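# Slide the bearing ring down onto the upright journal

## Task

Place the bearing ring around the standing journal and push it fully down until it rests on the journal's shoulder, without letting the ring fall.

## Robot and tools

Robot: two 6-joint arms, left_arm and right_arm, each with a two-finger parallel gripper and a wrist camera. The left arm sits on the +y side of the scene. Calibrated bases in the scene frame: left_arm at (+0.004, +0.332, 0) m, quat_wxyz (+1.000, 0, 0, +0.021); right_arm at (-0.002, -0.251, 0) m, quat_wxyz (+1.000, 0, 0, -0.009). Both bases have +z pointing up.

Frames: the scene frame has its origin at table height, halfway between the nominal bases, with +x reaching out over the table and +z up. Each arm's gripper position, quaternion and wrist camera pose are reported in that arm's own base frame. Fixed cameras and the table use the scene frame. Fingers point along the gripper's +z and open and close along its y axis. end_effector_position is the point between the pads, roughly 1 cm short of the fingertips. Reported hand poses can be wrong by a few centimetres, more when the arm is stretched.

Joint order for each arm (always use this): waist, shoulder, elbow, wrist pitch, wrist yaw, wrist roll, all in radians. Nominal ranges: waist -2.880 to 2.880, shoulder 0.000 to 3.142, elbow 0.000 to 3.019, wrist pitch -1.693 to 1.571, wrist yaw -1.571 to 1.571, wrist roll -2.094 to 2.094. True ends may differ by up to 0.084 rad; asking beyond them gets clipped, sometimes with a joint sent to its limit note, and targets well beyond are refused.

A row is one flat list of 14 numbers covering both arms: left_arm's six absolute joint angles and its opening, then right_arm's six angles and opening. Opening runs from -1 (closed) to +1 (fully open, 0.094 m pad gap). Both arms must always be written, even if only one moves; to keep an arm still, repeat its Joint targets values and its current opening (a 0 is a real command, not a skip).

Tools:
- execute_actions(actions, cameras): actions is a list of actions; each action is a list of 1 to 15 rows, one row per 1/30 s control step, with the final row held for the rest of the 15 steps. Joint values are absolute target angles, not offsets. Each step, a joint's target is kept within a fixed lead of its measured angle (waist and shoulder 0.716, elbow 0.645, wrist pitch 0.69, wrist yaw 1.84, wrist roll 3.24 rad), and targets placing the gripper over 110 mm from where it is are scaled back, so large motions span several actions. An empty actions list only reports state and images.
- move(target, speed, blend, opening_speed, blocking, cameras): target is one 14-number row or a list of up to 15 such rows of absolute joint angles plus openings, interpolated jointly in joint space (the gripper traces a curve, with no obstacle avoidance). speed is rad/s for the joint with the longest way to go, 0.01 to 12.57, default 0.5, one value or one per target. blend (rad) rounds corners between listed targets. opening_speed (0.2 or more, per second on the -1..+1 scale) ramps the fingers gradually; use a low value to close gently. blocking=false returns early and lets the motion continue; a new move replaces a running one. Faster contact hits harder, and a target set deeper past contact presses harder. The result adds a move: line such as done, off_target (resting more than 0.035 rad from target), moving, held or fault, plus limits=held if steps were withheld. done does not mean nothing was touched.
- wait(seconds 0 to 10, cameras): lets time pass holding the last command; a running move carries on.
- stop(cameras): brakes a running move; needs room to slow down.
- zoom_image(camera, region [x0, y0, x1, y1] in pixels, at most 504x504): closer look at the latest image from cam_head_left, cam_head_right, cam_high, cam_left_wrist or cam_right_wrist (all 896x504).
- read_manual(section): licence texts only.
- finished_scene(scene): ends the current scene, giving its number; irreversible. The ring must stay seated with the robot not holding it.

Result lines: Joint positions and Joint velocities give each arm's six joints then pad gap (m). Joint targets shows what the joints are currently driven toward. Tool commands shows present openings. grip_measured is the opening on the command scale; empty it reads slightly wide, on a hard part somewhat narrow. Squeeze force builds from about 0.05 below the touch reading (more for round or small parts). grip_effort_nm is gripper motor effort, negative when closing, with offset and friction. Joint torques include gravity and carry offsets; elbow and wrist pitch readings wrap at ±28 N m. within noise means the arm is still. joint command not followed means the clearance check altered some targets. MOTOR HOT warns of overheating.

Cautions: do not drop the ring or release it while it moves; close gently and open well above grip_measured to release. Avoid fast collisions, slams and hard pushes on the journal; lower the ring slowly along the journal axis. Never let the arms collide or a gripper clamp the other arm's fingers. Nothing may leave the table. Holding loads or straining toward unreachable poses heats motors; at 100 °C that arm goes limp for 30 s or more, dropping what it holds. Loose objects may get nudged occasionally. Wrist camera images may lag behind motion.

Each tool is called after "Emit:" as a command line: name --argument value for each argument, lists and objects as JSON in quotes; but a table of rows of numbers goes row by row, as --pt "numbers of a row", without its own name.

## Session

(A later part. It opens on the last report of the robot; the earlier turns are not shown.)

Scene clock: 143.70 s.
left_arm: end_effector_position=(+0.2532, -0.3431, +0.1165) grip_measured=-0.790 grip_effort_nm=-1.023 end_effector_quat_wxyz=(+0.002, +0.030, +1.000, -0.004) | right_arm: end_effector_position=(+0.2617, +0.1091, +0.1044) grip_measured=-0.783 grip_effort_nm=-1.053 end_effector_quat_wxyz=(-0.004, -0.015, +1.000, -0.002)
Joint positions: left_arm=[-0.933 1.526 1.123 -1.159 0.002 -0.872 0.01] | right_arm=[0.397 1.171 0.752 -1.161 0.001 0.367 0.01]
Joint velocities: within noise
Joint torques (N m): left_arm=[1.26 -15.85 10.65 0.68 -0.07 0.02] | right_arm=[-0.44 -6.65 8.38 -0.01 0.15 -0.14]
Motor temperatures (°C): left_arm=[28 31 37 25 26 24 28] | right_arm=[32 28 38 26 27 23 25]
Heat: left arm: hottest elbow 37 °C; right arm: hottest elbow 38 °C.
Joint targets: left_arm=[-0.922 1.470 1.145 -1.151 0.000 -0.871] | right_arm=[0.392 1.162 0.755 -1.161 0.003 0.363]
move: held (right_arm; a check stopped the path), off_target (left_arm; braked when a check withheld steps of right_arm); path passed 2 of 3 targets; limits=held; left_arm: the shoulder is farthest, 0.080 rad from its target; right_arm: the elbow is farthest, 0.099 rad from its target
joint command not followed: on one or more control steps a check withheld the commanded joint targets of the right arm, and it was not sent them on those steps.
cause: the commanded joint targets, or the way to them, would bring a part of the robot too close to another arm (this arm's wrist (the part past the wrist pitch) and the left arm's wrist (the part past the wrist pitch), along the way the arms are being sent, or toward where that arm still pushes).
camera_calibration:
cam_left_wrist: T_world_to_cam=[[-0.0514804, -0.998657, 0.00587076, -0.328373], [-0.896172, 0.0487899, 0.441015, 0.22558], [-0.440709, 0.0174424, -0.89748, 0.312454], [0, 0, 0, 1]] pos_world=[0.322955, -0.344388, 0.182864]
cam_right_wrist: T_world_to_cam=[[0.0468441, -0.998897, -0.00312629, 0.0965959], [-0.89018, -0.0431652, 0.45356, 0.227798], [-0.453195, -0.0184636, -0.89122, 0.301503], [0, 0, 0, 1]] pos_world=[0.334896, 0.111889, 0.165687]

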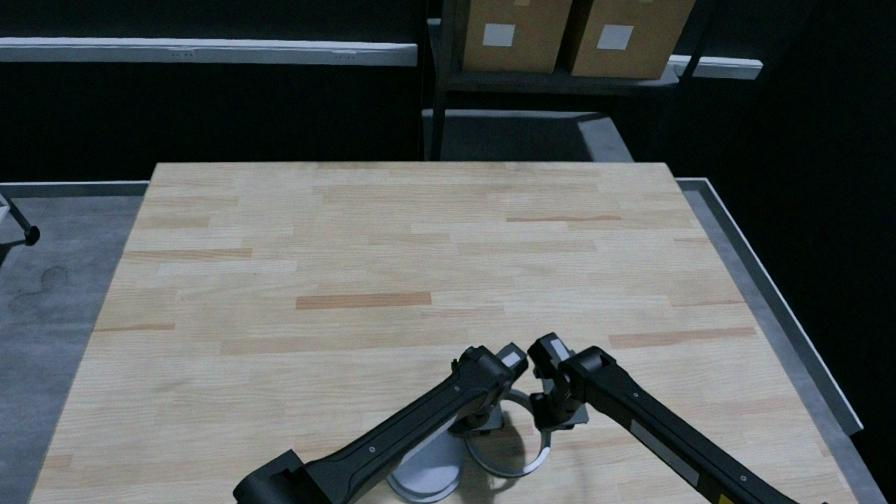

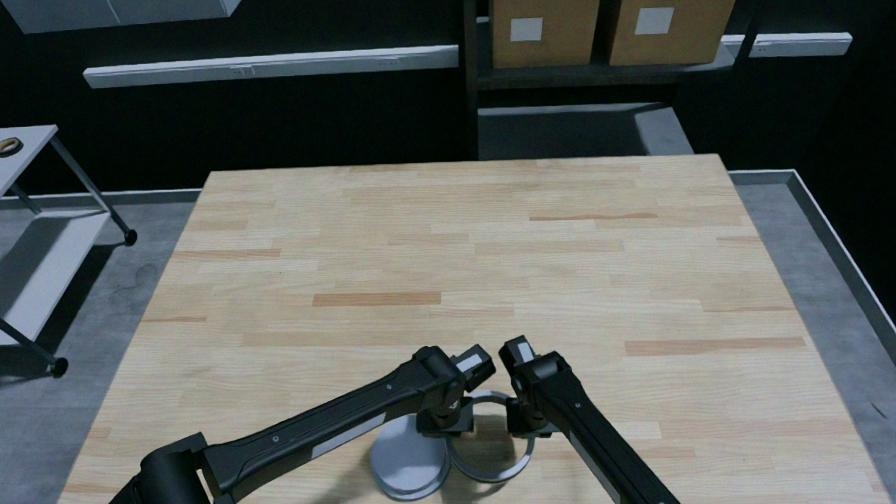

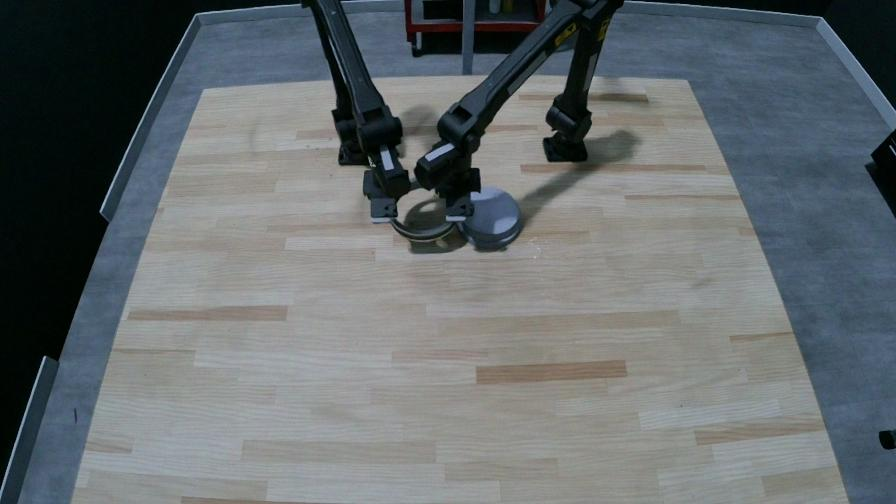

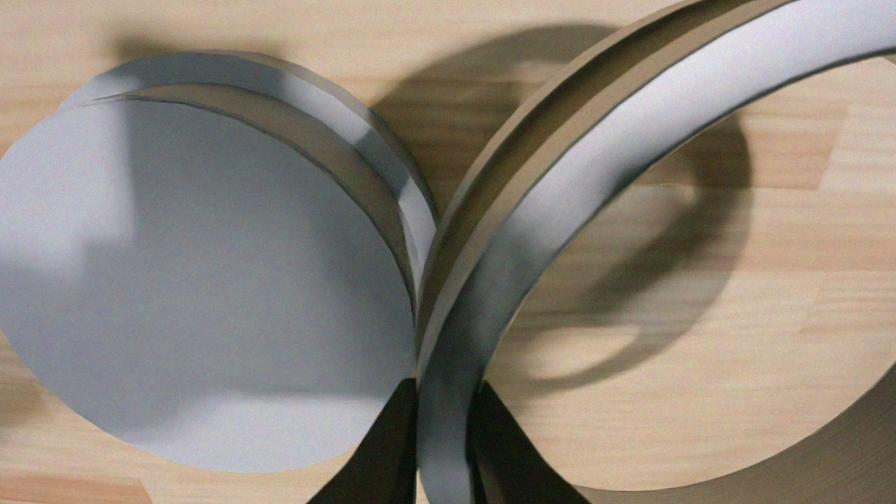

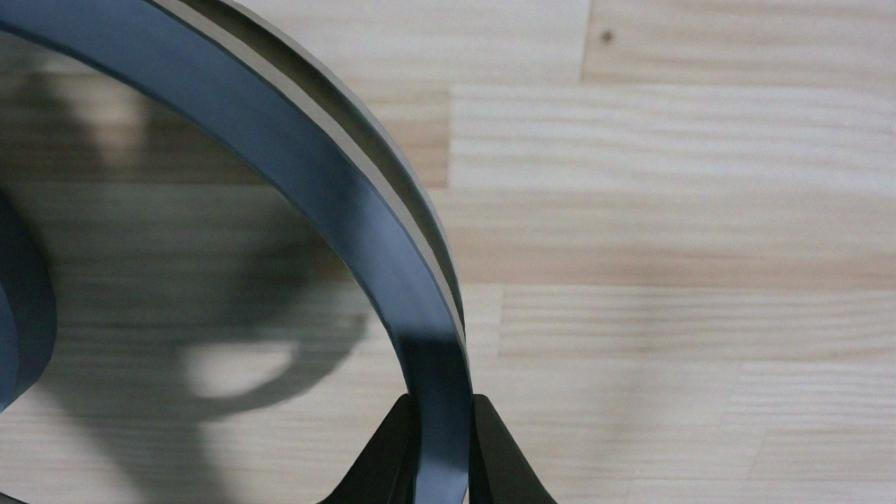

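Emit:
move --pt "-0.938 1.470 1.143 -1.151 0.0 -0.880 -0.90 0.397 1.162 0.820 -1.156 0.0 0.357 -0.90" --pt "-0.969 1.4523 1.1125 -1.149 0.0 -1.1354 -0.90 0.3933 1.2013 0.8763 -1.1408 0.0 0.1509 -0.90" --pt "-0.9945 1.4137 1.0679 -1.1449 0.0 -1.3704 -0.90 0.4344 1.2544 0.9221 -1.1315 0.0 -0.0245 -0.90" --speed 0.2 --blend '[0.0, 0.03, 0.0]'

Scene clock: 164.77 s.
left_arm: end_effector_position=(+0.2185, -0.3337, +0.1147) grip_measured=-0.790 grip_effort_nm=-1.028 end_effector_quat_wxyz=(+0.000, -0.178, +0.984, -0.002) | right_arm: end_effector_position=(+0.2925, +0.1318, +0.1067) grip_measured=-0.784 grip_effort_nm=-1.048 end_effector_quat_wxyz=(+0.000, -0.218, +0.976, +0.000)
Joint positions: left_arm=[-0.989 1.463 1.048 -1.153 0.002 -1.347 0.01] | right_arm=[0.424 1.268 0.837 -1.139 0 -0.016 0.01]
Joint velocities: within noise
Joint torques (N m): left_arm=[-0.09 -14.1 10.43 0.69 -0.1 -0.2] | right_arm=[0.62 -7.94 15.38 0.18 0.01 -0.14]
Motor temperatures (°C): left_arm=[28 30 35 25 26 24 28] | right_arm=[32 28 39 26 26 23 25]
Heat: left arm: hottest elbow 35 °C; right arm: hottest elbow 39 °C.
Joint targets: left_arm=[-0.995 1.414 1.068 -1.145 0.000 -1.371] | right_arm=[0.434 1.255 0.922 -1.132 0.000 -0.025]
move: off_target (left_arm, right_arm); left_arm: the shoulder is farthest, 0.049 rad from its target; right_arm: the elbow is farthest, 0.085 rad from its target
camera_calibration:
cam_left_wrist: T_world_to_cam=[[0.359542, -0.933129, 0.000645644, -0.388093], [-0.835118, -0.321469, 0.446359, 0.0573231], [-0.416303, -0.161024, -0.894854, 0.230102], [0, 0, 0, 1]] pos_world=[0.283199, -0.306661, 0.180572]
cam_right_wrist: T_world_to_cam=[[0.441315, -0.897321, -0.00753783, -0.0104826], [-0.801926, -0.39814, 0.44542, 0.276931], [-0.402686, -0.190526, -0.89529, 0.326183], [0, 0, 0, 1]] pos_world=[0.358054, 0.162997, 0.168598]

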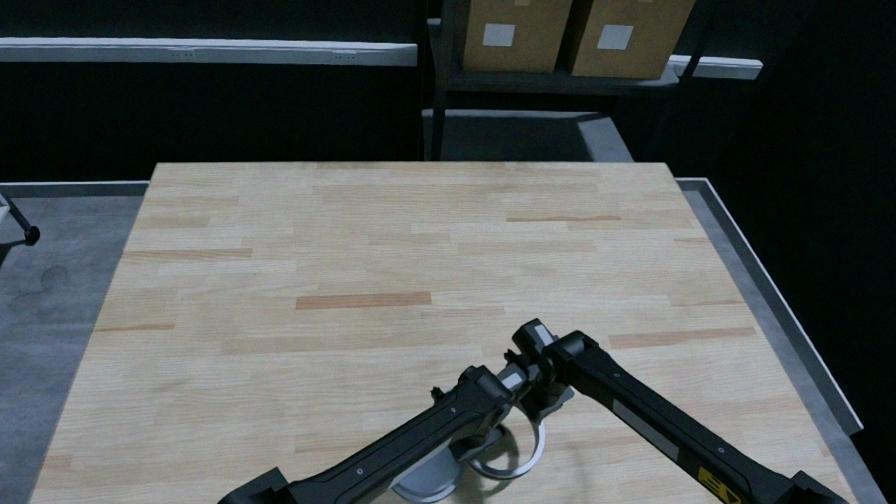

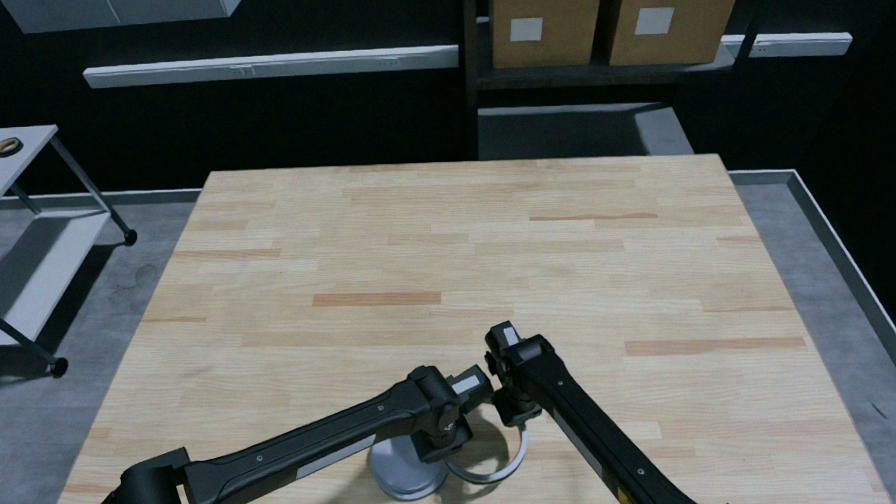

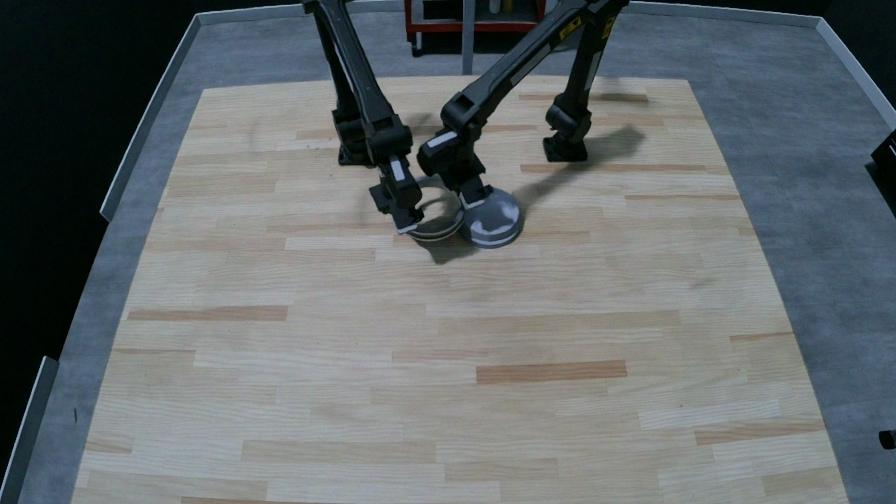

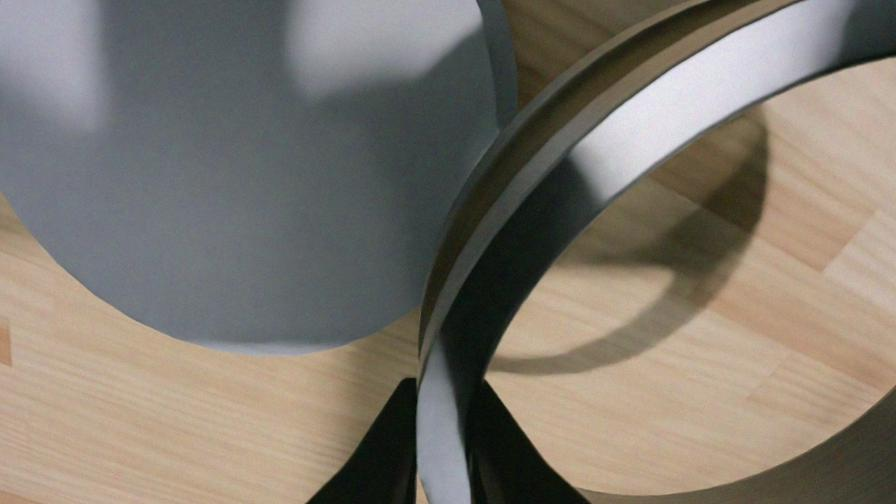

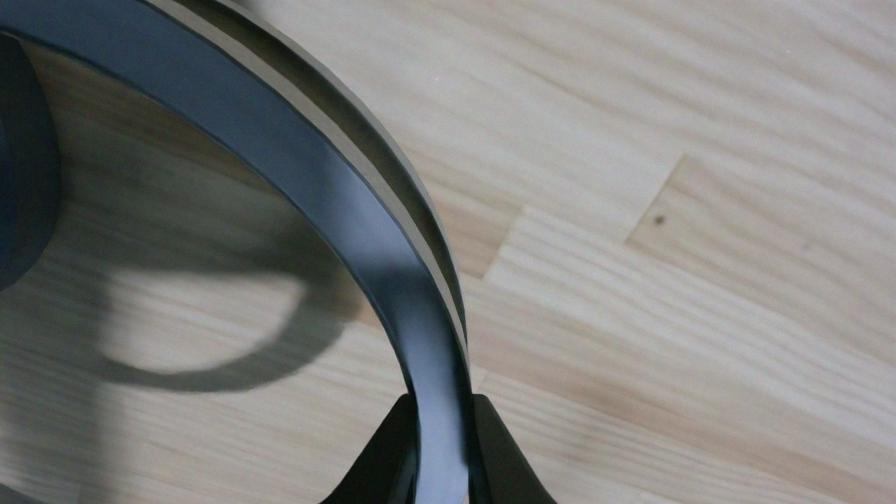

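Emit:
execute_actions --actions '[]' --cameras '["cam_high"]'

Scene clock: 167.43 s.
left_arm: end_effector_position=(+0.2185, -0.3337, +0.1147) grip_measured=-0.790 grip_effort_nm=-1.013 end_effector_quat_wxyz=(+0.000, -0.179, +0.984, -0.002) | right_arm: end_effector_position=(+0.2926, +0.1318, +0.1068) grip_measured=-0.784 grip_effort_nm=-1.043 end_effector_quat_wxyz=(+0.000, -0.219, +0.976, +0.000)
Joint positions: left_arm=[-0.989 1.463 1.048 -1.153 0.002 -1.348 0.01] | right_arm=[0.424 1.268 0.837 -1.139 0 -0.016 0.01]
Joint velocities: within noise
Joint torques (N m): left_arm=[0.03 -13.74 10.5 0.66 -0.11 -0.21] | right_arm=[0.15 -8.12 15.3 0.42 0.06 -0.18]
Motor temperatures (°C): left_arm=[28 31 35 25 25 24 28] | right_arm=[32 28 40 26 26 23 25]
Heat: left arm: hottest elbow 35 °C; right arm: hottest elbow 40 °C.
Joint targets: left_arm=[-0.995 1.414 1.068 -1.145 0.000 -1.371] | right_arm=[0.434 1.255 0.922 -1.132 0.000 -0.025]
Tool commands: left_gripper/opening=-0.9 right_gripper/opening=-0.9
Images, in order (width x height): cam_high 896x504.

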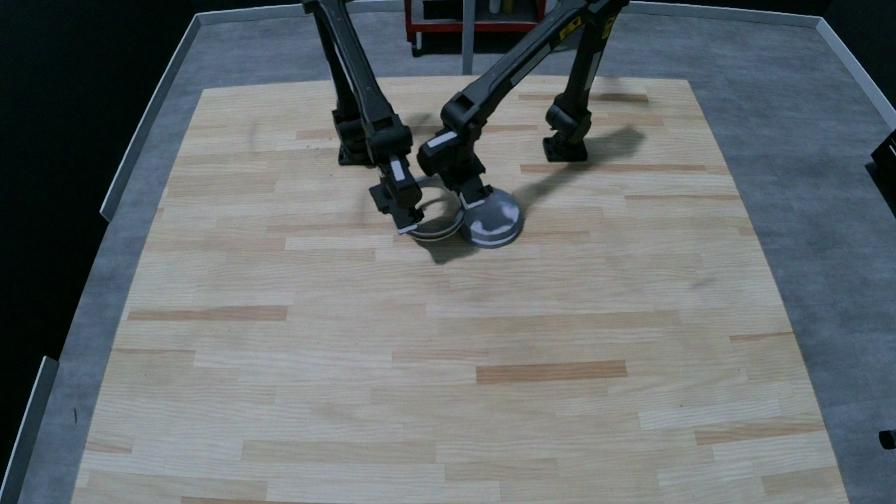

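Emit:
move --pt "-1.0163 1.3643 1.0139 -1.1423 0 -1.6016 -0.90 0.4983 1.3104 0.9749 -1.1252 0 -0.170 -0.90" --speed 0.2 --cameras '["cam_high", "cam_left_wrist", "cam_right_wrist"]'

Scene clock: 169.57 s.
left_arm: end_effector_position=(+0.2002, -0.3210, +0.1147) grip_measured=-0.790 grip_effort_nm=-1.018 end_effector_quat_wxyz=(-0.001, -0.280, +0.960, -0.002) | right_arm: end_effector_position=(+0.3028, +0.1605, +0.1075) grip_measured=-0.784 grip_effort_nm=-1.048 end_effector_quat_wxyz=(+0.001, -0.319, +0.948, +0.000)
Joint positions: left_arm=[-1.011 1.41 0.994 -1.151 0.002 -1.579 0.01] | right_arm=[0.488 1.325 0.89 -1.133 0 -0.161 0.01]
Joint velocities: within noise
Joint torques (N m): left_arm=[0.15 -13.27 10.45 0.61 -0.11 -0.22] | right_arm=[0.26 -9.23 15.28 0.23 0.04 -0.19]
Motor temperatures (°C): left_arm=[28 31 35 25 25 24 28] | right_arm=[32 28 40 26 26 23 25]
Heat: left arm: hottest elbow 35 °C; right arm: hottest elbow 40 °C.
Joint targets: left_arm=[-1.016 1.364 1.014 -1.142 0.000 -1.602] | right_arm=[0.498 1.310 0.975 -1.125 0.000 -0.170]
move: off_target (left_arm, right_arm); left_arm: the shoulder is farthest, 0.046 rad from its target; right_arm: the elbow is farthest, 0.085 rad from its target
camera_calibration:
cam_left_wrist: T_world_to_cam=[[0.546017, -0.837774, -0.00017804, -0.376347], [-0.74936, -0.488488, 0.447034, -0.0247509], [-0.374601, -0.243955, -0.894517, 0.189684], [0, 0, 0, 1]] pos_world=[0.258, -0.28111, 0.180673]
cam_right_wrist: T_world_to_cam=[[0.618524, -0.785735, -0.00698329, -0.0608111], [-0.702531, -0.556964, 0.442991, 0.292018], [-0.351963, -0.269095, -0.896499, 0.33395], [0, 0, 0, 1]] pos_world=[0.360303, 0.204726, 0.1696]
Images, in order (width x height): cam_high 896x504, cam_left_wrist 896x504, cam_right_wrist 896x504.

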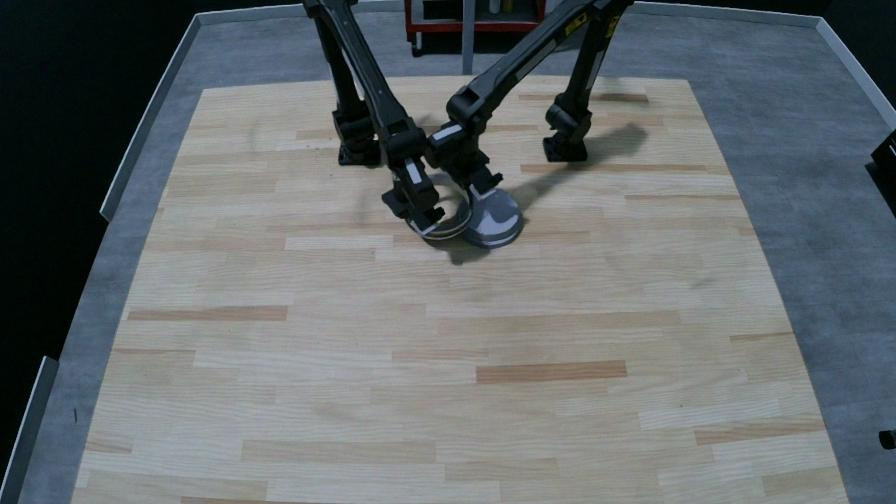

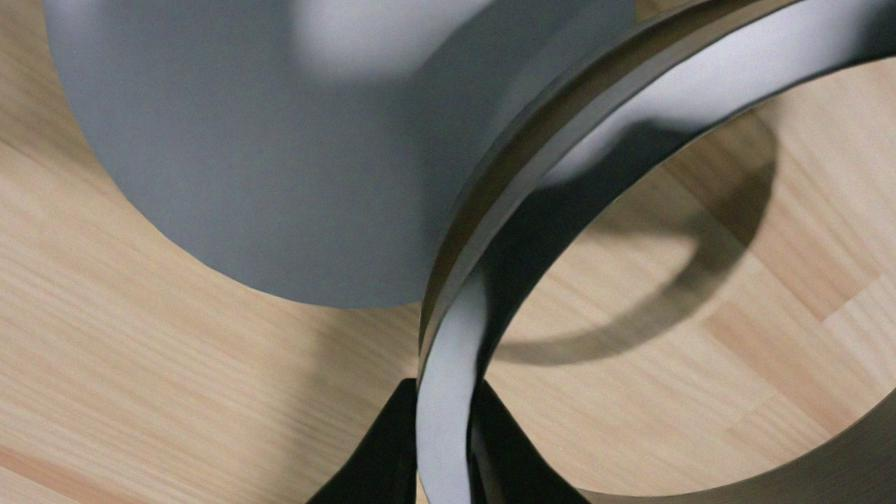

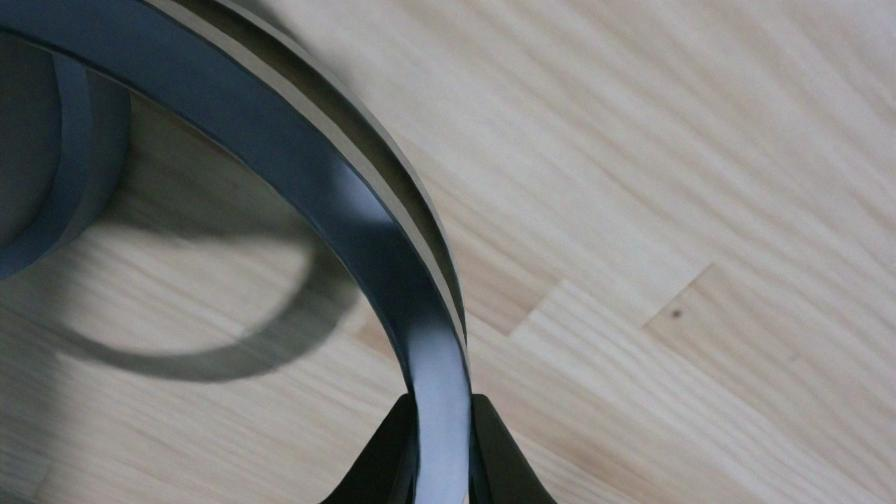

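Emit:
move --pt "-0.9918 1.2960 0.9412 -1.1546 0 -1.6958 -0.90 0.5850 1.3559 1.0200 -1.1229 0 -0.188 -0.90" --speed 0.2 --cameras '["cam_high"]'

Scene clock: 171.27 s.
left_arm: end_effector_position=(+0.1885, -0.2953, +0.1138) grip_measured=-0.790 grip_effort_nm=-1.023 end_effector_quat_wxyz=(+0.000, -0.330, +0.944, -0.002) | right_arm: end_effector_position=(+0.3029, +0.1959, +0.1077) grip_measured=-0.784 grip_effort_nm=-1.043 end_effector_quat_wxyz=(+0.002, -0.368, +0.930, +0.001)
Joint positions: left_arm=[-1.001 1.337 0.92 -1.149 0.001 -1.674 0.01] | right_arm=[0.575 1.373 0.936 -1.13 0 -0.18 0.01]
Joint velocities: within noise
Joint torques (N m): left_arm=[0.97 -11.75 10.5 0.14 -0.1 -0.19] | right_arm=[0.91 -9.82 15.28 0.28 0.04 -0.19]
Motor temperatures (°C): left_arm=[28 31 35 25 25 24 28] | right_arm=[32 28 40 26 26 23 25]
Heat: left arm: hottest elbow 35 °C; right arm: hottest elbow 40 °C.
Joint targets: left_arm=[-0.992 1.296 0.941 -1.155 0.000 -1.696] | right_arm=[0.585 1.356 1.020 -1.123 0.000 -0.188]
move: off_target (left_arm, right_arm); left_arm: the shoulder is farthest, 0.041 rad from its target; right_arm: the elbow is farthest, 0.084 rad from its target
Images, in order (width x height): cam_high 896x504.

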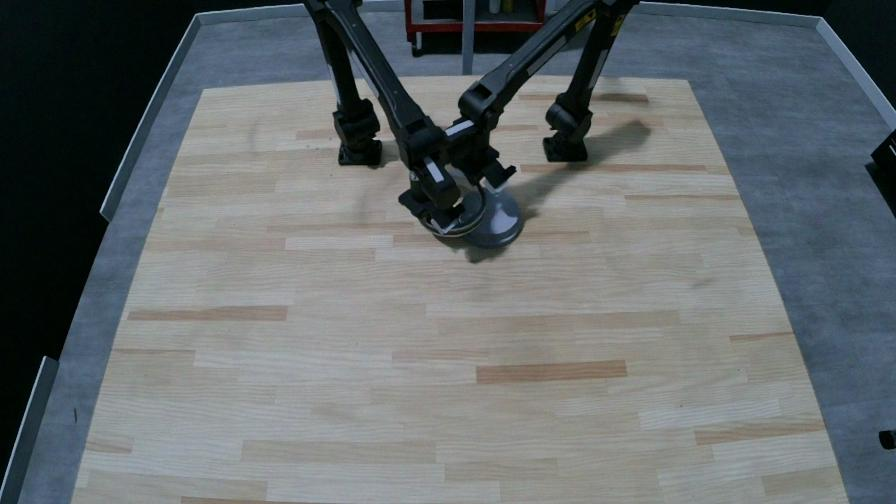

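Emit:
move --pt "-0.9562 1.2282 0.8778 -1.1634 0 -1.7071 -0.90 0.6627 1.3993 1.0615 -1.1320 0 -0.128 -0.90" --speed 0.2 --cameras '["cam_high", "cam_left_wrist", "cam_right_wrist"]'

Scene clock: 173.33 s.
left_arm: end_effector_position=(+0.1828, -0.2663, +0.1133) grip_measured=-0.790 grip_effort_nm=-1.013 end_effector_quat_wxyz=(-0.001, -0.351, +0.936, +0.000) | right_arm: end_effector_position=(+0.3000, +0.2290, +0.1075) grip_measured=-0.784 grip_effort_nm=-1.048 end_effector_quat_wxyz=(+0.001, -0.388, +0.922, +0.001)
Joint positions: left_arm=[-0.967 1.267 0.855 -1.16 0.001 -1.685 0.01] | right_arm=[0.653 1.416 0.979 -1.13 0 -0.144 0.01]
Joint velocities: within noise
Joint torques (N m): left_arm=[1.49 -9.93 10.66 0.08 -0.06 -0.21] | right_arm=[0.56 -10.4 15.01 0.05 0.04 0.05]
Motor temperatures (°C): left_arm=[28 30 35 25 25 24 28] | right_arm=[32 28 41 26 26 23 25]
Heat: left arm: hottest elbow 35 °C; right arm: hottest elbow 41 °C.
Joint targets: left_arm=[-0.956 1.228 0.878 -1.164 0.000 -1.707] | right_arm=[0.663 1.399 1.062 -1.132 0.000 -0.128]
move: off_target (left_arm, right_arm); left_arm: the shoulder is farthest, 0.039 rad from its target; right_arm: the elbow is farthest, 0.083 rad from its target
camera_calibration:
cam_left_wrist: T_world_to_cam=[[0.664455, -0.747318, -0.00400506, -0.318145], [-0.667755, -0.596103, 0.44583, -0.0539417], [-0.335564, -0.293559, -0.895109, 0.174954], [0, 0, 0, 1]] pos_world=[0.234082, -0.218551, 0.179377]
cam_right_wrist: T_world_to_cam=[[0.727092, -0.686504, -0.00701882, -0.0606139], [-0.613213, -0.653997, 0.44301, 0.323597], [-0.308718, -0.317805, -0.896489, 0.349566], [0, 0, 0, 1]] pos_world=[0.350423, 0.281113, 0.1696]
Images, in order (width x height): cam_high 896x504, cam_left_wrist 896x504, cam_right_wrist 896x504.

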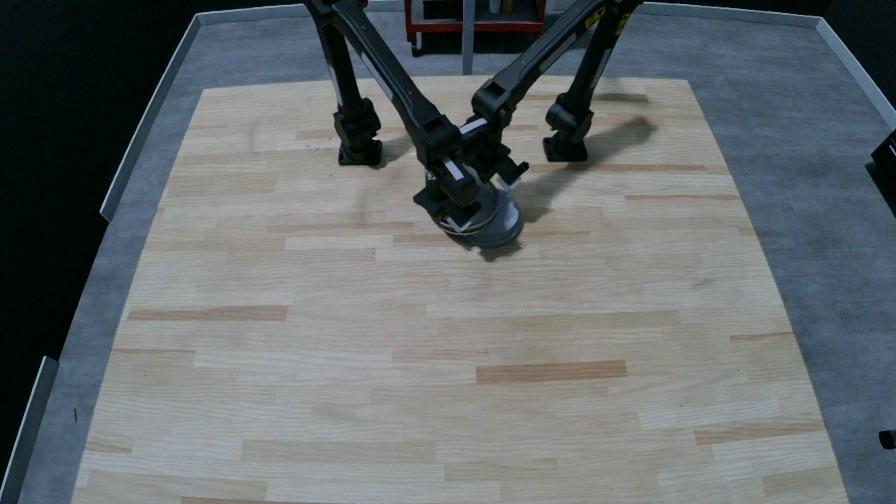

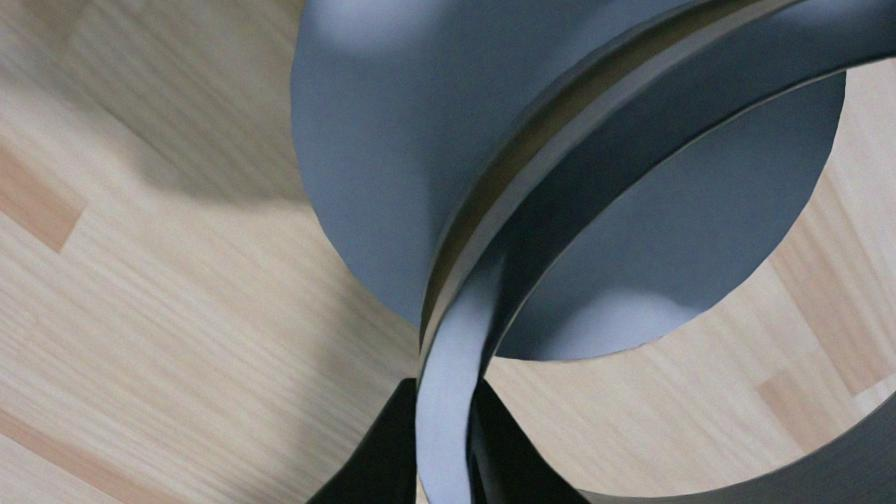

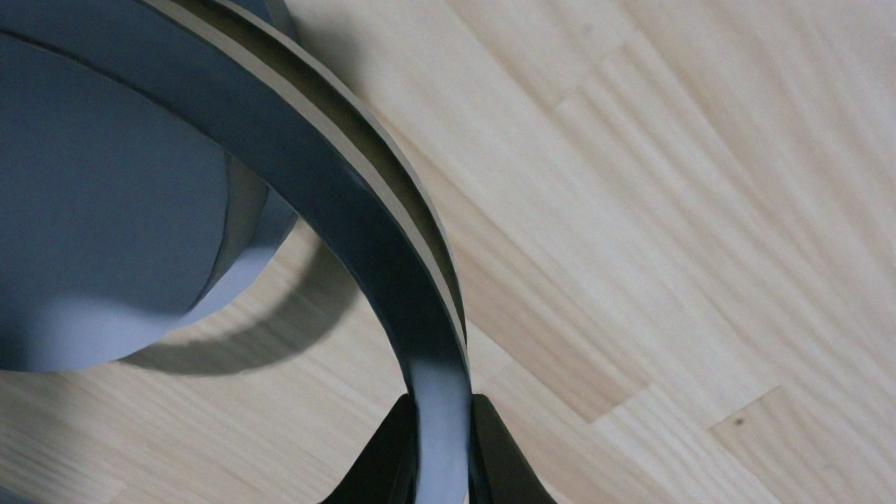

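Emit:
move --pt "-0.9079 1.1592 0.8183 -1.1749 0 -1.6393 -0.90 0.7308 1.4422 1.1055 -1.1400 0 -0.0706 -0.90" --speed 0.2 --cameras '["cam_high", "cam_left_wrist", "cam_right_wrist"]'

Scene clock: 177.20 s.
left_arm: end_effector_position=(+0.1800, -0.2366, +0.1127) grip_measured=-0.790 grip_effort_nm=-1.023 end_effector_quat_wxyz=(-0.001, -0.355, +0.935, +0.001) | right_arm: end_effector_position=(+0.2968, +0.2596, +0.1070) grip_measured=-0.784 grip_effort_nm=-1.048 end_effector_quat_wxyz=(+0.002, -0.393, +0.920, +0.001)
Joint positions: left_arm=[-0.918 1.196 0.794 -1.171 0.001 -1.643 0.01] | right_arm=[0.72 1.46 1.023 -1.13 0 -0.088 0.01]
Joint velocities: within noise
Joint torques (N m): left_arm=[1.03 -9.11 10.82 0.13 -0.04 0.02] | right_arm=[0.44 -11.58 15.09 -0.31 0.04 0.09]
Motor temperatures (°C): left_arm=[28 30 35 25 25 24 28] | right_arm=[32 28 41 26 26 23 25]
Heat: left arm: hottest elbow 35 °C; right arm: hottest elbow 41 °C.
Joint targets: left_arm=[-0.908 1.159 0.818 -1.175 0.000 -1.639] | right_arm=[0.731 1.442 1.106 -1.140 0.000 -0.071]
move: off_target (left_arm, right_arm); left_arm: the shoulder is farthest, 0.036 rad from its target; right_arm: the elbow is farthest, 0.083 rad from its target
camera_calibration:
cam_left_wrist: T_world_to_cam=[[0.670427, -0.741957, -0.00516904, -0.293761], [-0.662626, -0.60185, 0.445762, -0.0400214], [-0.333847, -0.295426, -0.895137, 0.181377], [0, 0, 0, 1]] pos_world=[0.230978, -0.188462, 0.178678]
cam_right_wrist: T_world_to_cam=[[0.734139, -0.678962, -0.00706492, -0.0412849], [-0.606636, -0.660538, 0.442359, 0.341647], [-0.305012, -0.320467, -0.89681, 0.357515], [0, 0, 0, 1]] pos_world=[0.346611, 0.312212, 0.169201]
Images, in order (width x height): cam_high 896x504, cam_left_wrist 896x504, cam_right_wrist 896x504.

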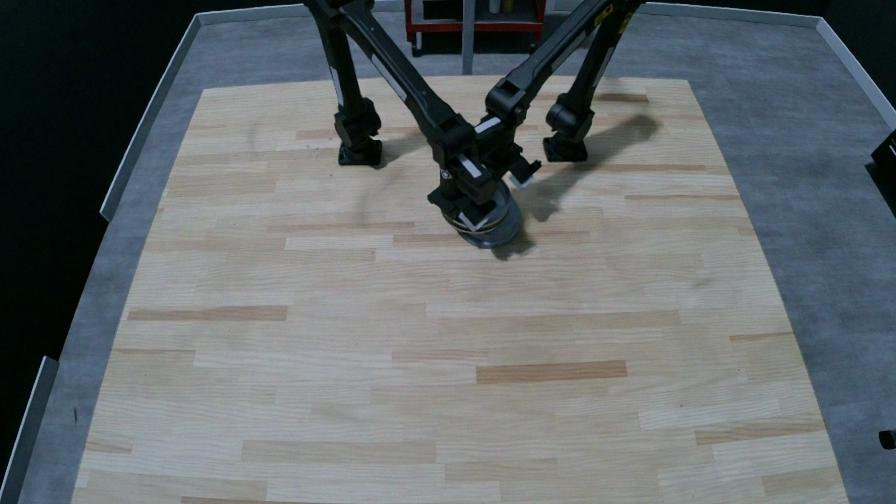

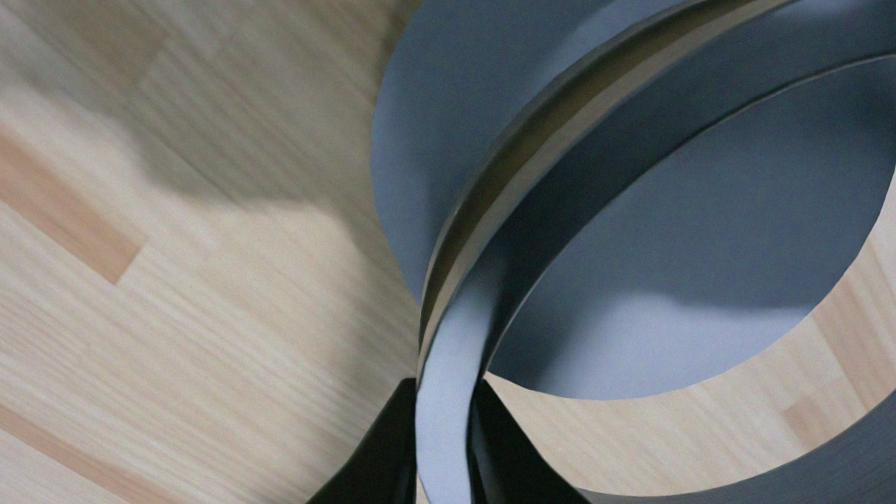

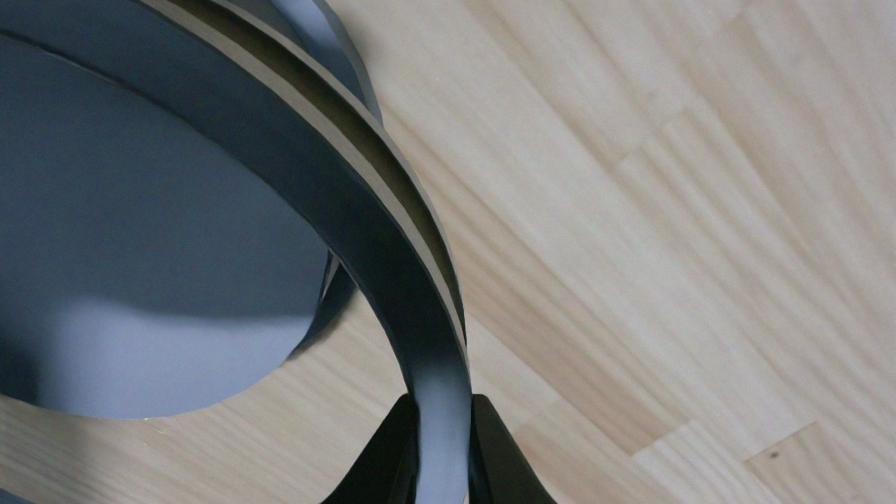

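Emit:
zoom_image --camera "cam_right_wrist" --region '[0, 200, 448, 452]'

Emit:
zoom_image --camera "cam_left_wrist" --region '[440, 20, 896, 500]'

Scaled by 1.125 from the camera's 896x504 image, which has a finer 1280x720 frame.

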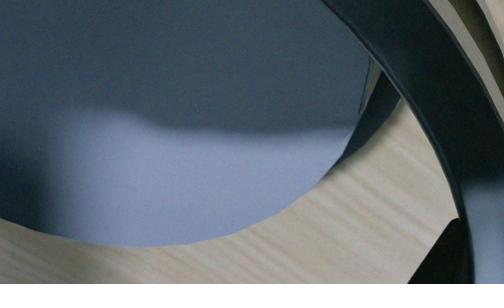

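Scaled by 1.050 from the camera's 896x504 image, which has a finer 1280x720 frame.

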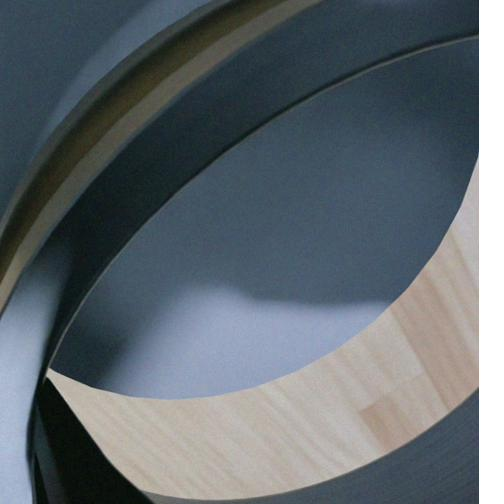

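Emit:
execute_actions --actions '[]' --cameras '["cam_high", "cam_head_left", "cam_head_right"]'

Emit:
zoom_image --camera "cam_high" --region '[400, 120, 600, 290]'

Scene clock: 181.57 s.
left_arm: end_effector_position=(+0.1801, -0.2365, +0.1127) grip_measured=-0.790 grip_effort_nm=-1.023 end_effector_quat_wxyz=(-0.001, -0.355, +0.935, +0.001) | right_arm: end_effector_position=(+0.2968, +0.2596, +0.1070) grip_measured=-0.784 grip_effort_nm=-1.043 end_effector_quat_wxyz=(+0.002, -0.392, +0.920, +0.001)
Joint positions: left_arm=[-0.918 1.196 0.794 -1.171 0.001 -1.643 0.01] | right_arm=[0.72 1.46 1.023 -1.13 0 -0.087 0.01]
Joint velocities: within noise
Joint torques (N m): left_arm=[1.44 -9 10.77 0.13 -0.07 0.05] | right_arm=[0.56 -11.22 15.16 -0.25 0.04 0.09]
Motor temperatures (°C): left_arm=[27 30 35 25 25 24 28] | right_arm=[32 28 42 26 26 23 26]
Heat: left arm: hottest elbow 35 °C; right arm: hottest elbow 42 °C.
Joint targets: left_arm=[-0.908 1.159 0.818 -1.175 0.000 -1.639] | right_arm=[0.731 1.442 1.106 -1.140 0.000 -0.070]
Tool commands: left_gripper/opening=-0.9 right_gripper/opening=-0.9
Images, in order (width x height): cam_head_left 896x504, cam_head_right 896x504, cam_high 896x504.

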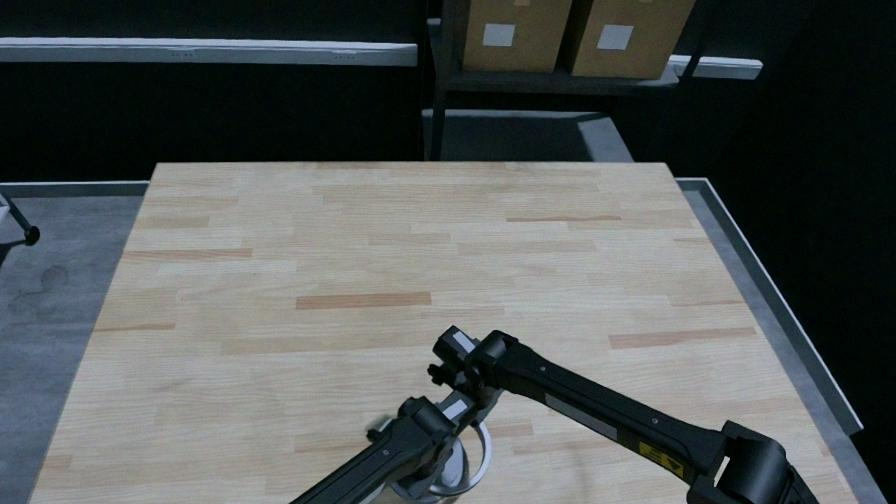

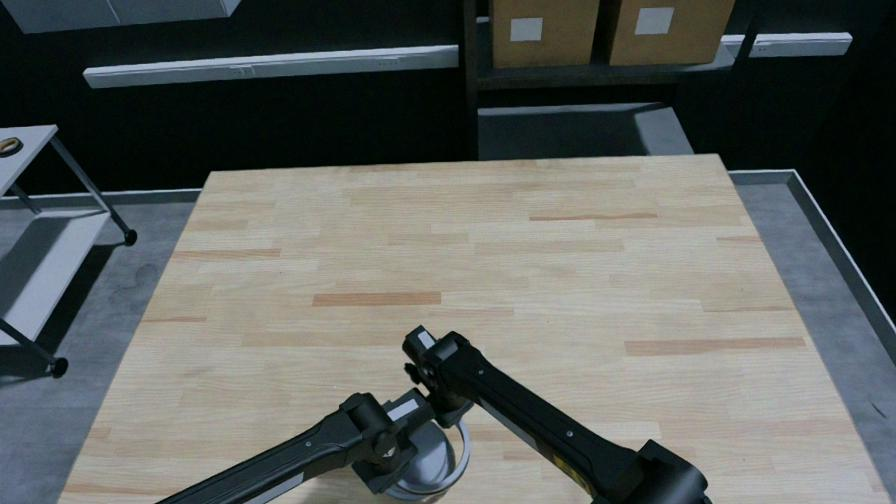

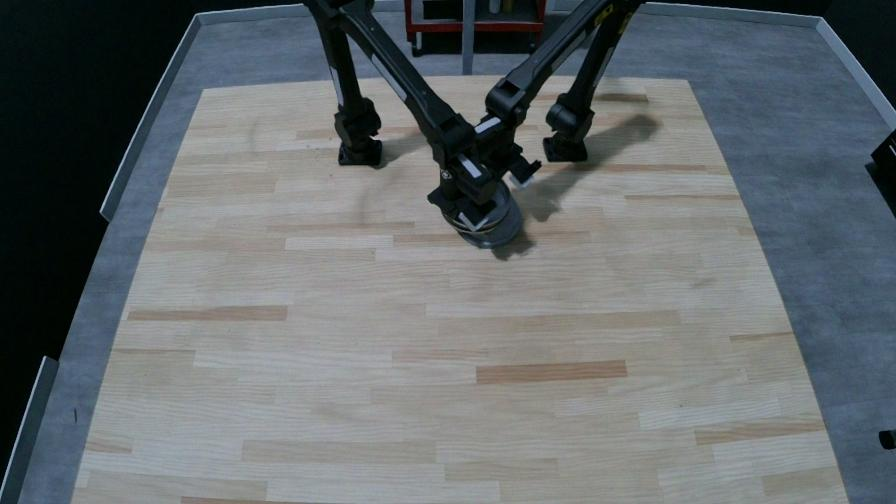

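Scaled by 2.520 from the camera's 896x504 image, which has a finer 1280x720 frame.

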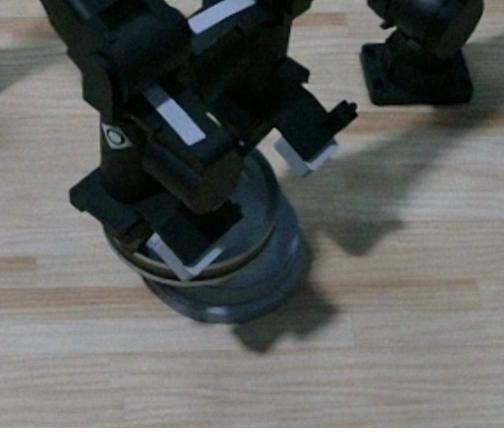

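Emit:
move --pt "-0.8134 1.0845 0.7597 -1.1950 0 -1.5468 -0.90 0.7922 1.5112 1.1833 -1.1490 0 -0.0112 -0.90" --speed 0.15 --cameras '["cam_high", "cam_left_wrist", "cam_right_wrist"]'

Scene clock: 186.10 s.
left_arm: end_effector_position=(+0.1842, -0.1991, +0.1122) grip_measured=-0.790 grip_effort_nm=-1.028 end_effector_quat_wxyz=(-0.001, -0.357, +0.934, +0.001) | right_arm: end_effector_position=(+0.2993, +0.2969, +0.1070) grip_measured=-0.784 grip_effort_nm=-1.053 end_effector_quat_wxyz=(+0.001, -0.394, +0.919, +0.001)
Joint positions: left_arm=[-0.822 1.119 0.736 -1.19 0.001 -1.552 0.01] | right_arm=[0.782 1.529 1.1 -1.14 0 -0.029 0.01]
Joint velocities: within noise
Joint torques (N m): left_arm=[1.03 -7.53 10.89 0.03 -0.06 0.05] | right_arm=[0.56 -12.28 15.09 -0.28 0.05 0.1]
Motor temperatures (°C): left_arm=[27 30 35 25 25 24 28] | right_arm=[32 29 43 26 26 23 26]
Heat: left arm: hottest elbow 35 °C; right arm: hottest elbow 43 °C.
Joint targets: left_arm=[-0.813 1.085 0.760 -1.195 0.000 -1.547] | right_arm=[0.792 1.511 1.183 -1.149 0.000 -0.011]
move: off_target (right_arm); right_arm: the elbow is farthest, 0.083 rad from its target
camera_calibration:
cam_left_wrist: T_world_to_cam=[[0.6738, -0.738897, -0.00501704, -0.268832], [-0.659837, -0.604733, 0.445997, -0.0155943], [-0.332579, -0.297202, -0.895021, 0.192814], [0, 0, 0, 1]] pos_world=[0.234975, -0.150765, 0.178178]
cam_right_wrist: T_world_to_cam=[[0.736467, -0.676432, -0.0074799, -0.0192849], [-0.603528, -0.662007, 0.444412, 0.367099], [-0.305566, -0.32278, -0.895792, 0.370942], [0, 0, 0, 1]] pos_world=[0.349104, 0.349709, 0.168999]
Images, in order (width x height): cam_high 896x504, cam_left_wrist 896x504, cam_right_wrist 896x504.

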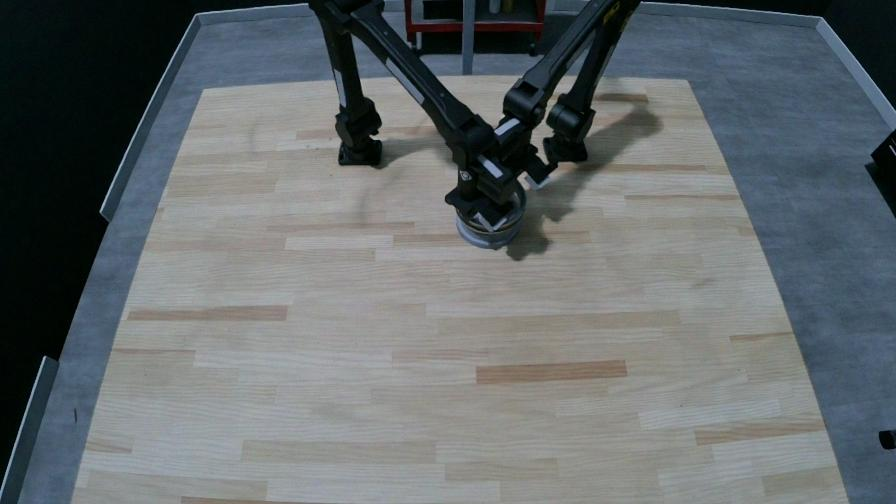

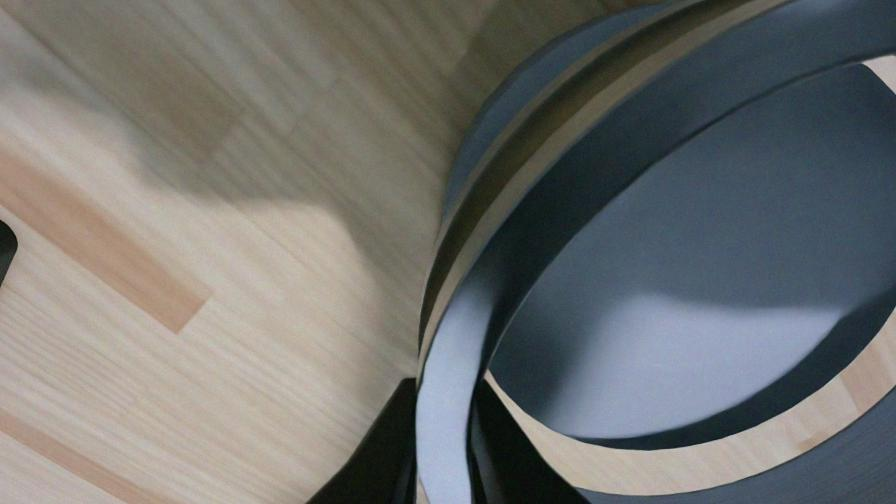

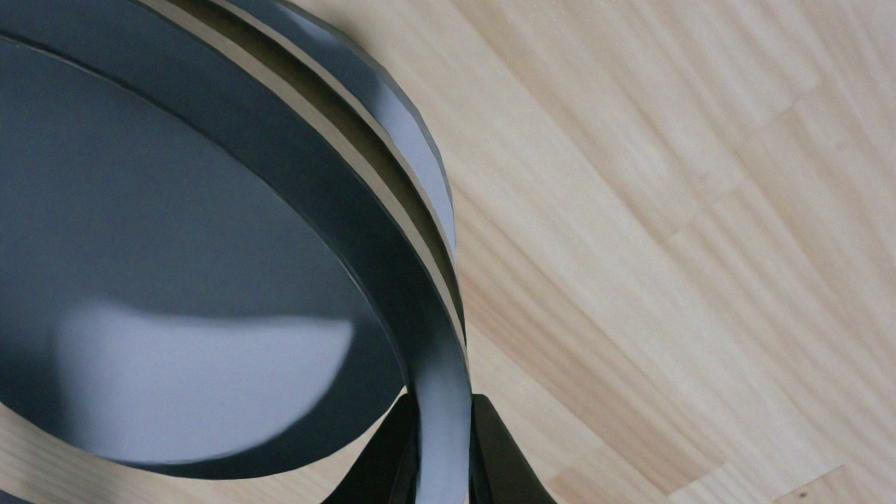

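Emit:
zoom_image --camera "cam_left_wrist" --region '[470, 200, 896, 504]'

Emit:
zoom_image --camera "cam_right_wrist" --region '[0, 200, 426, 504]'

Scaled by 1.183 from the camera's 896x504 image, which has a finer 1280x720 frame.

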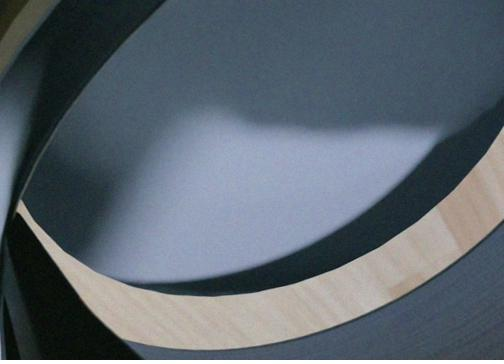

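Scaled by 1.183 from the camera's 896x504 image, which has a finer 1280x720 frame.

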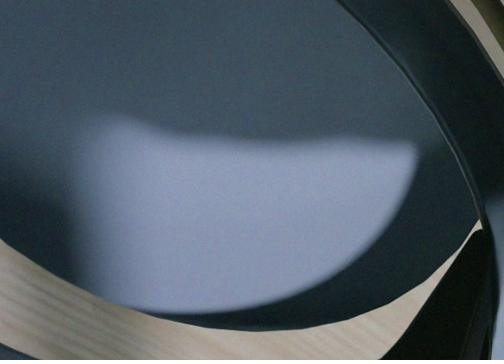

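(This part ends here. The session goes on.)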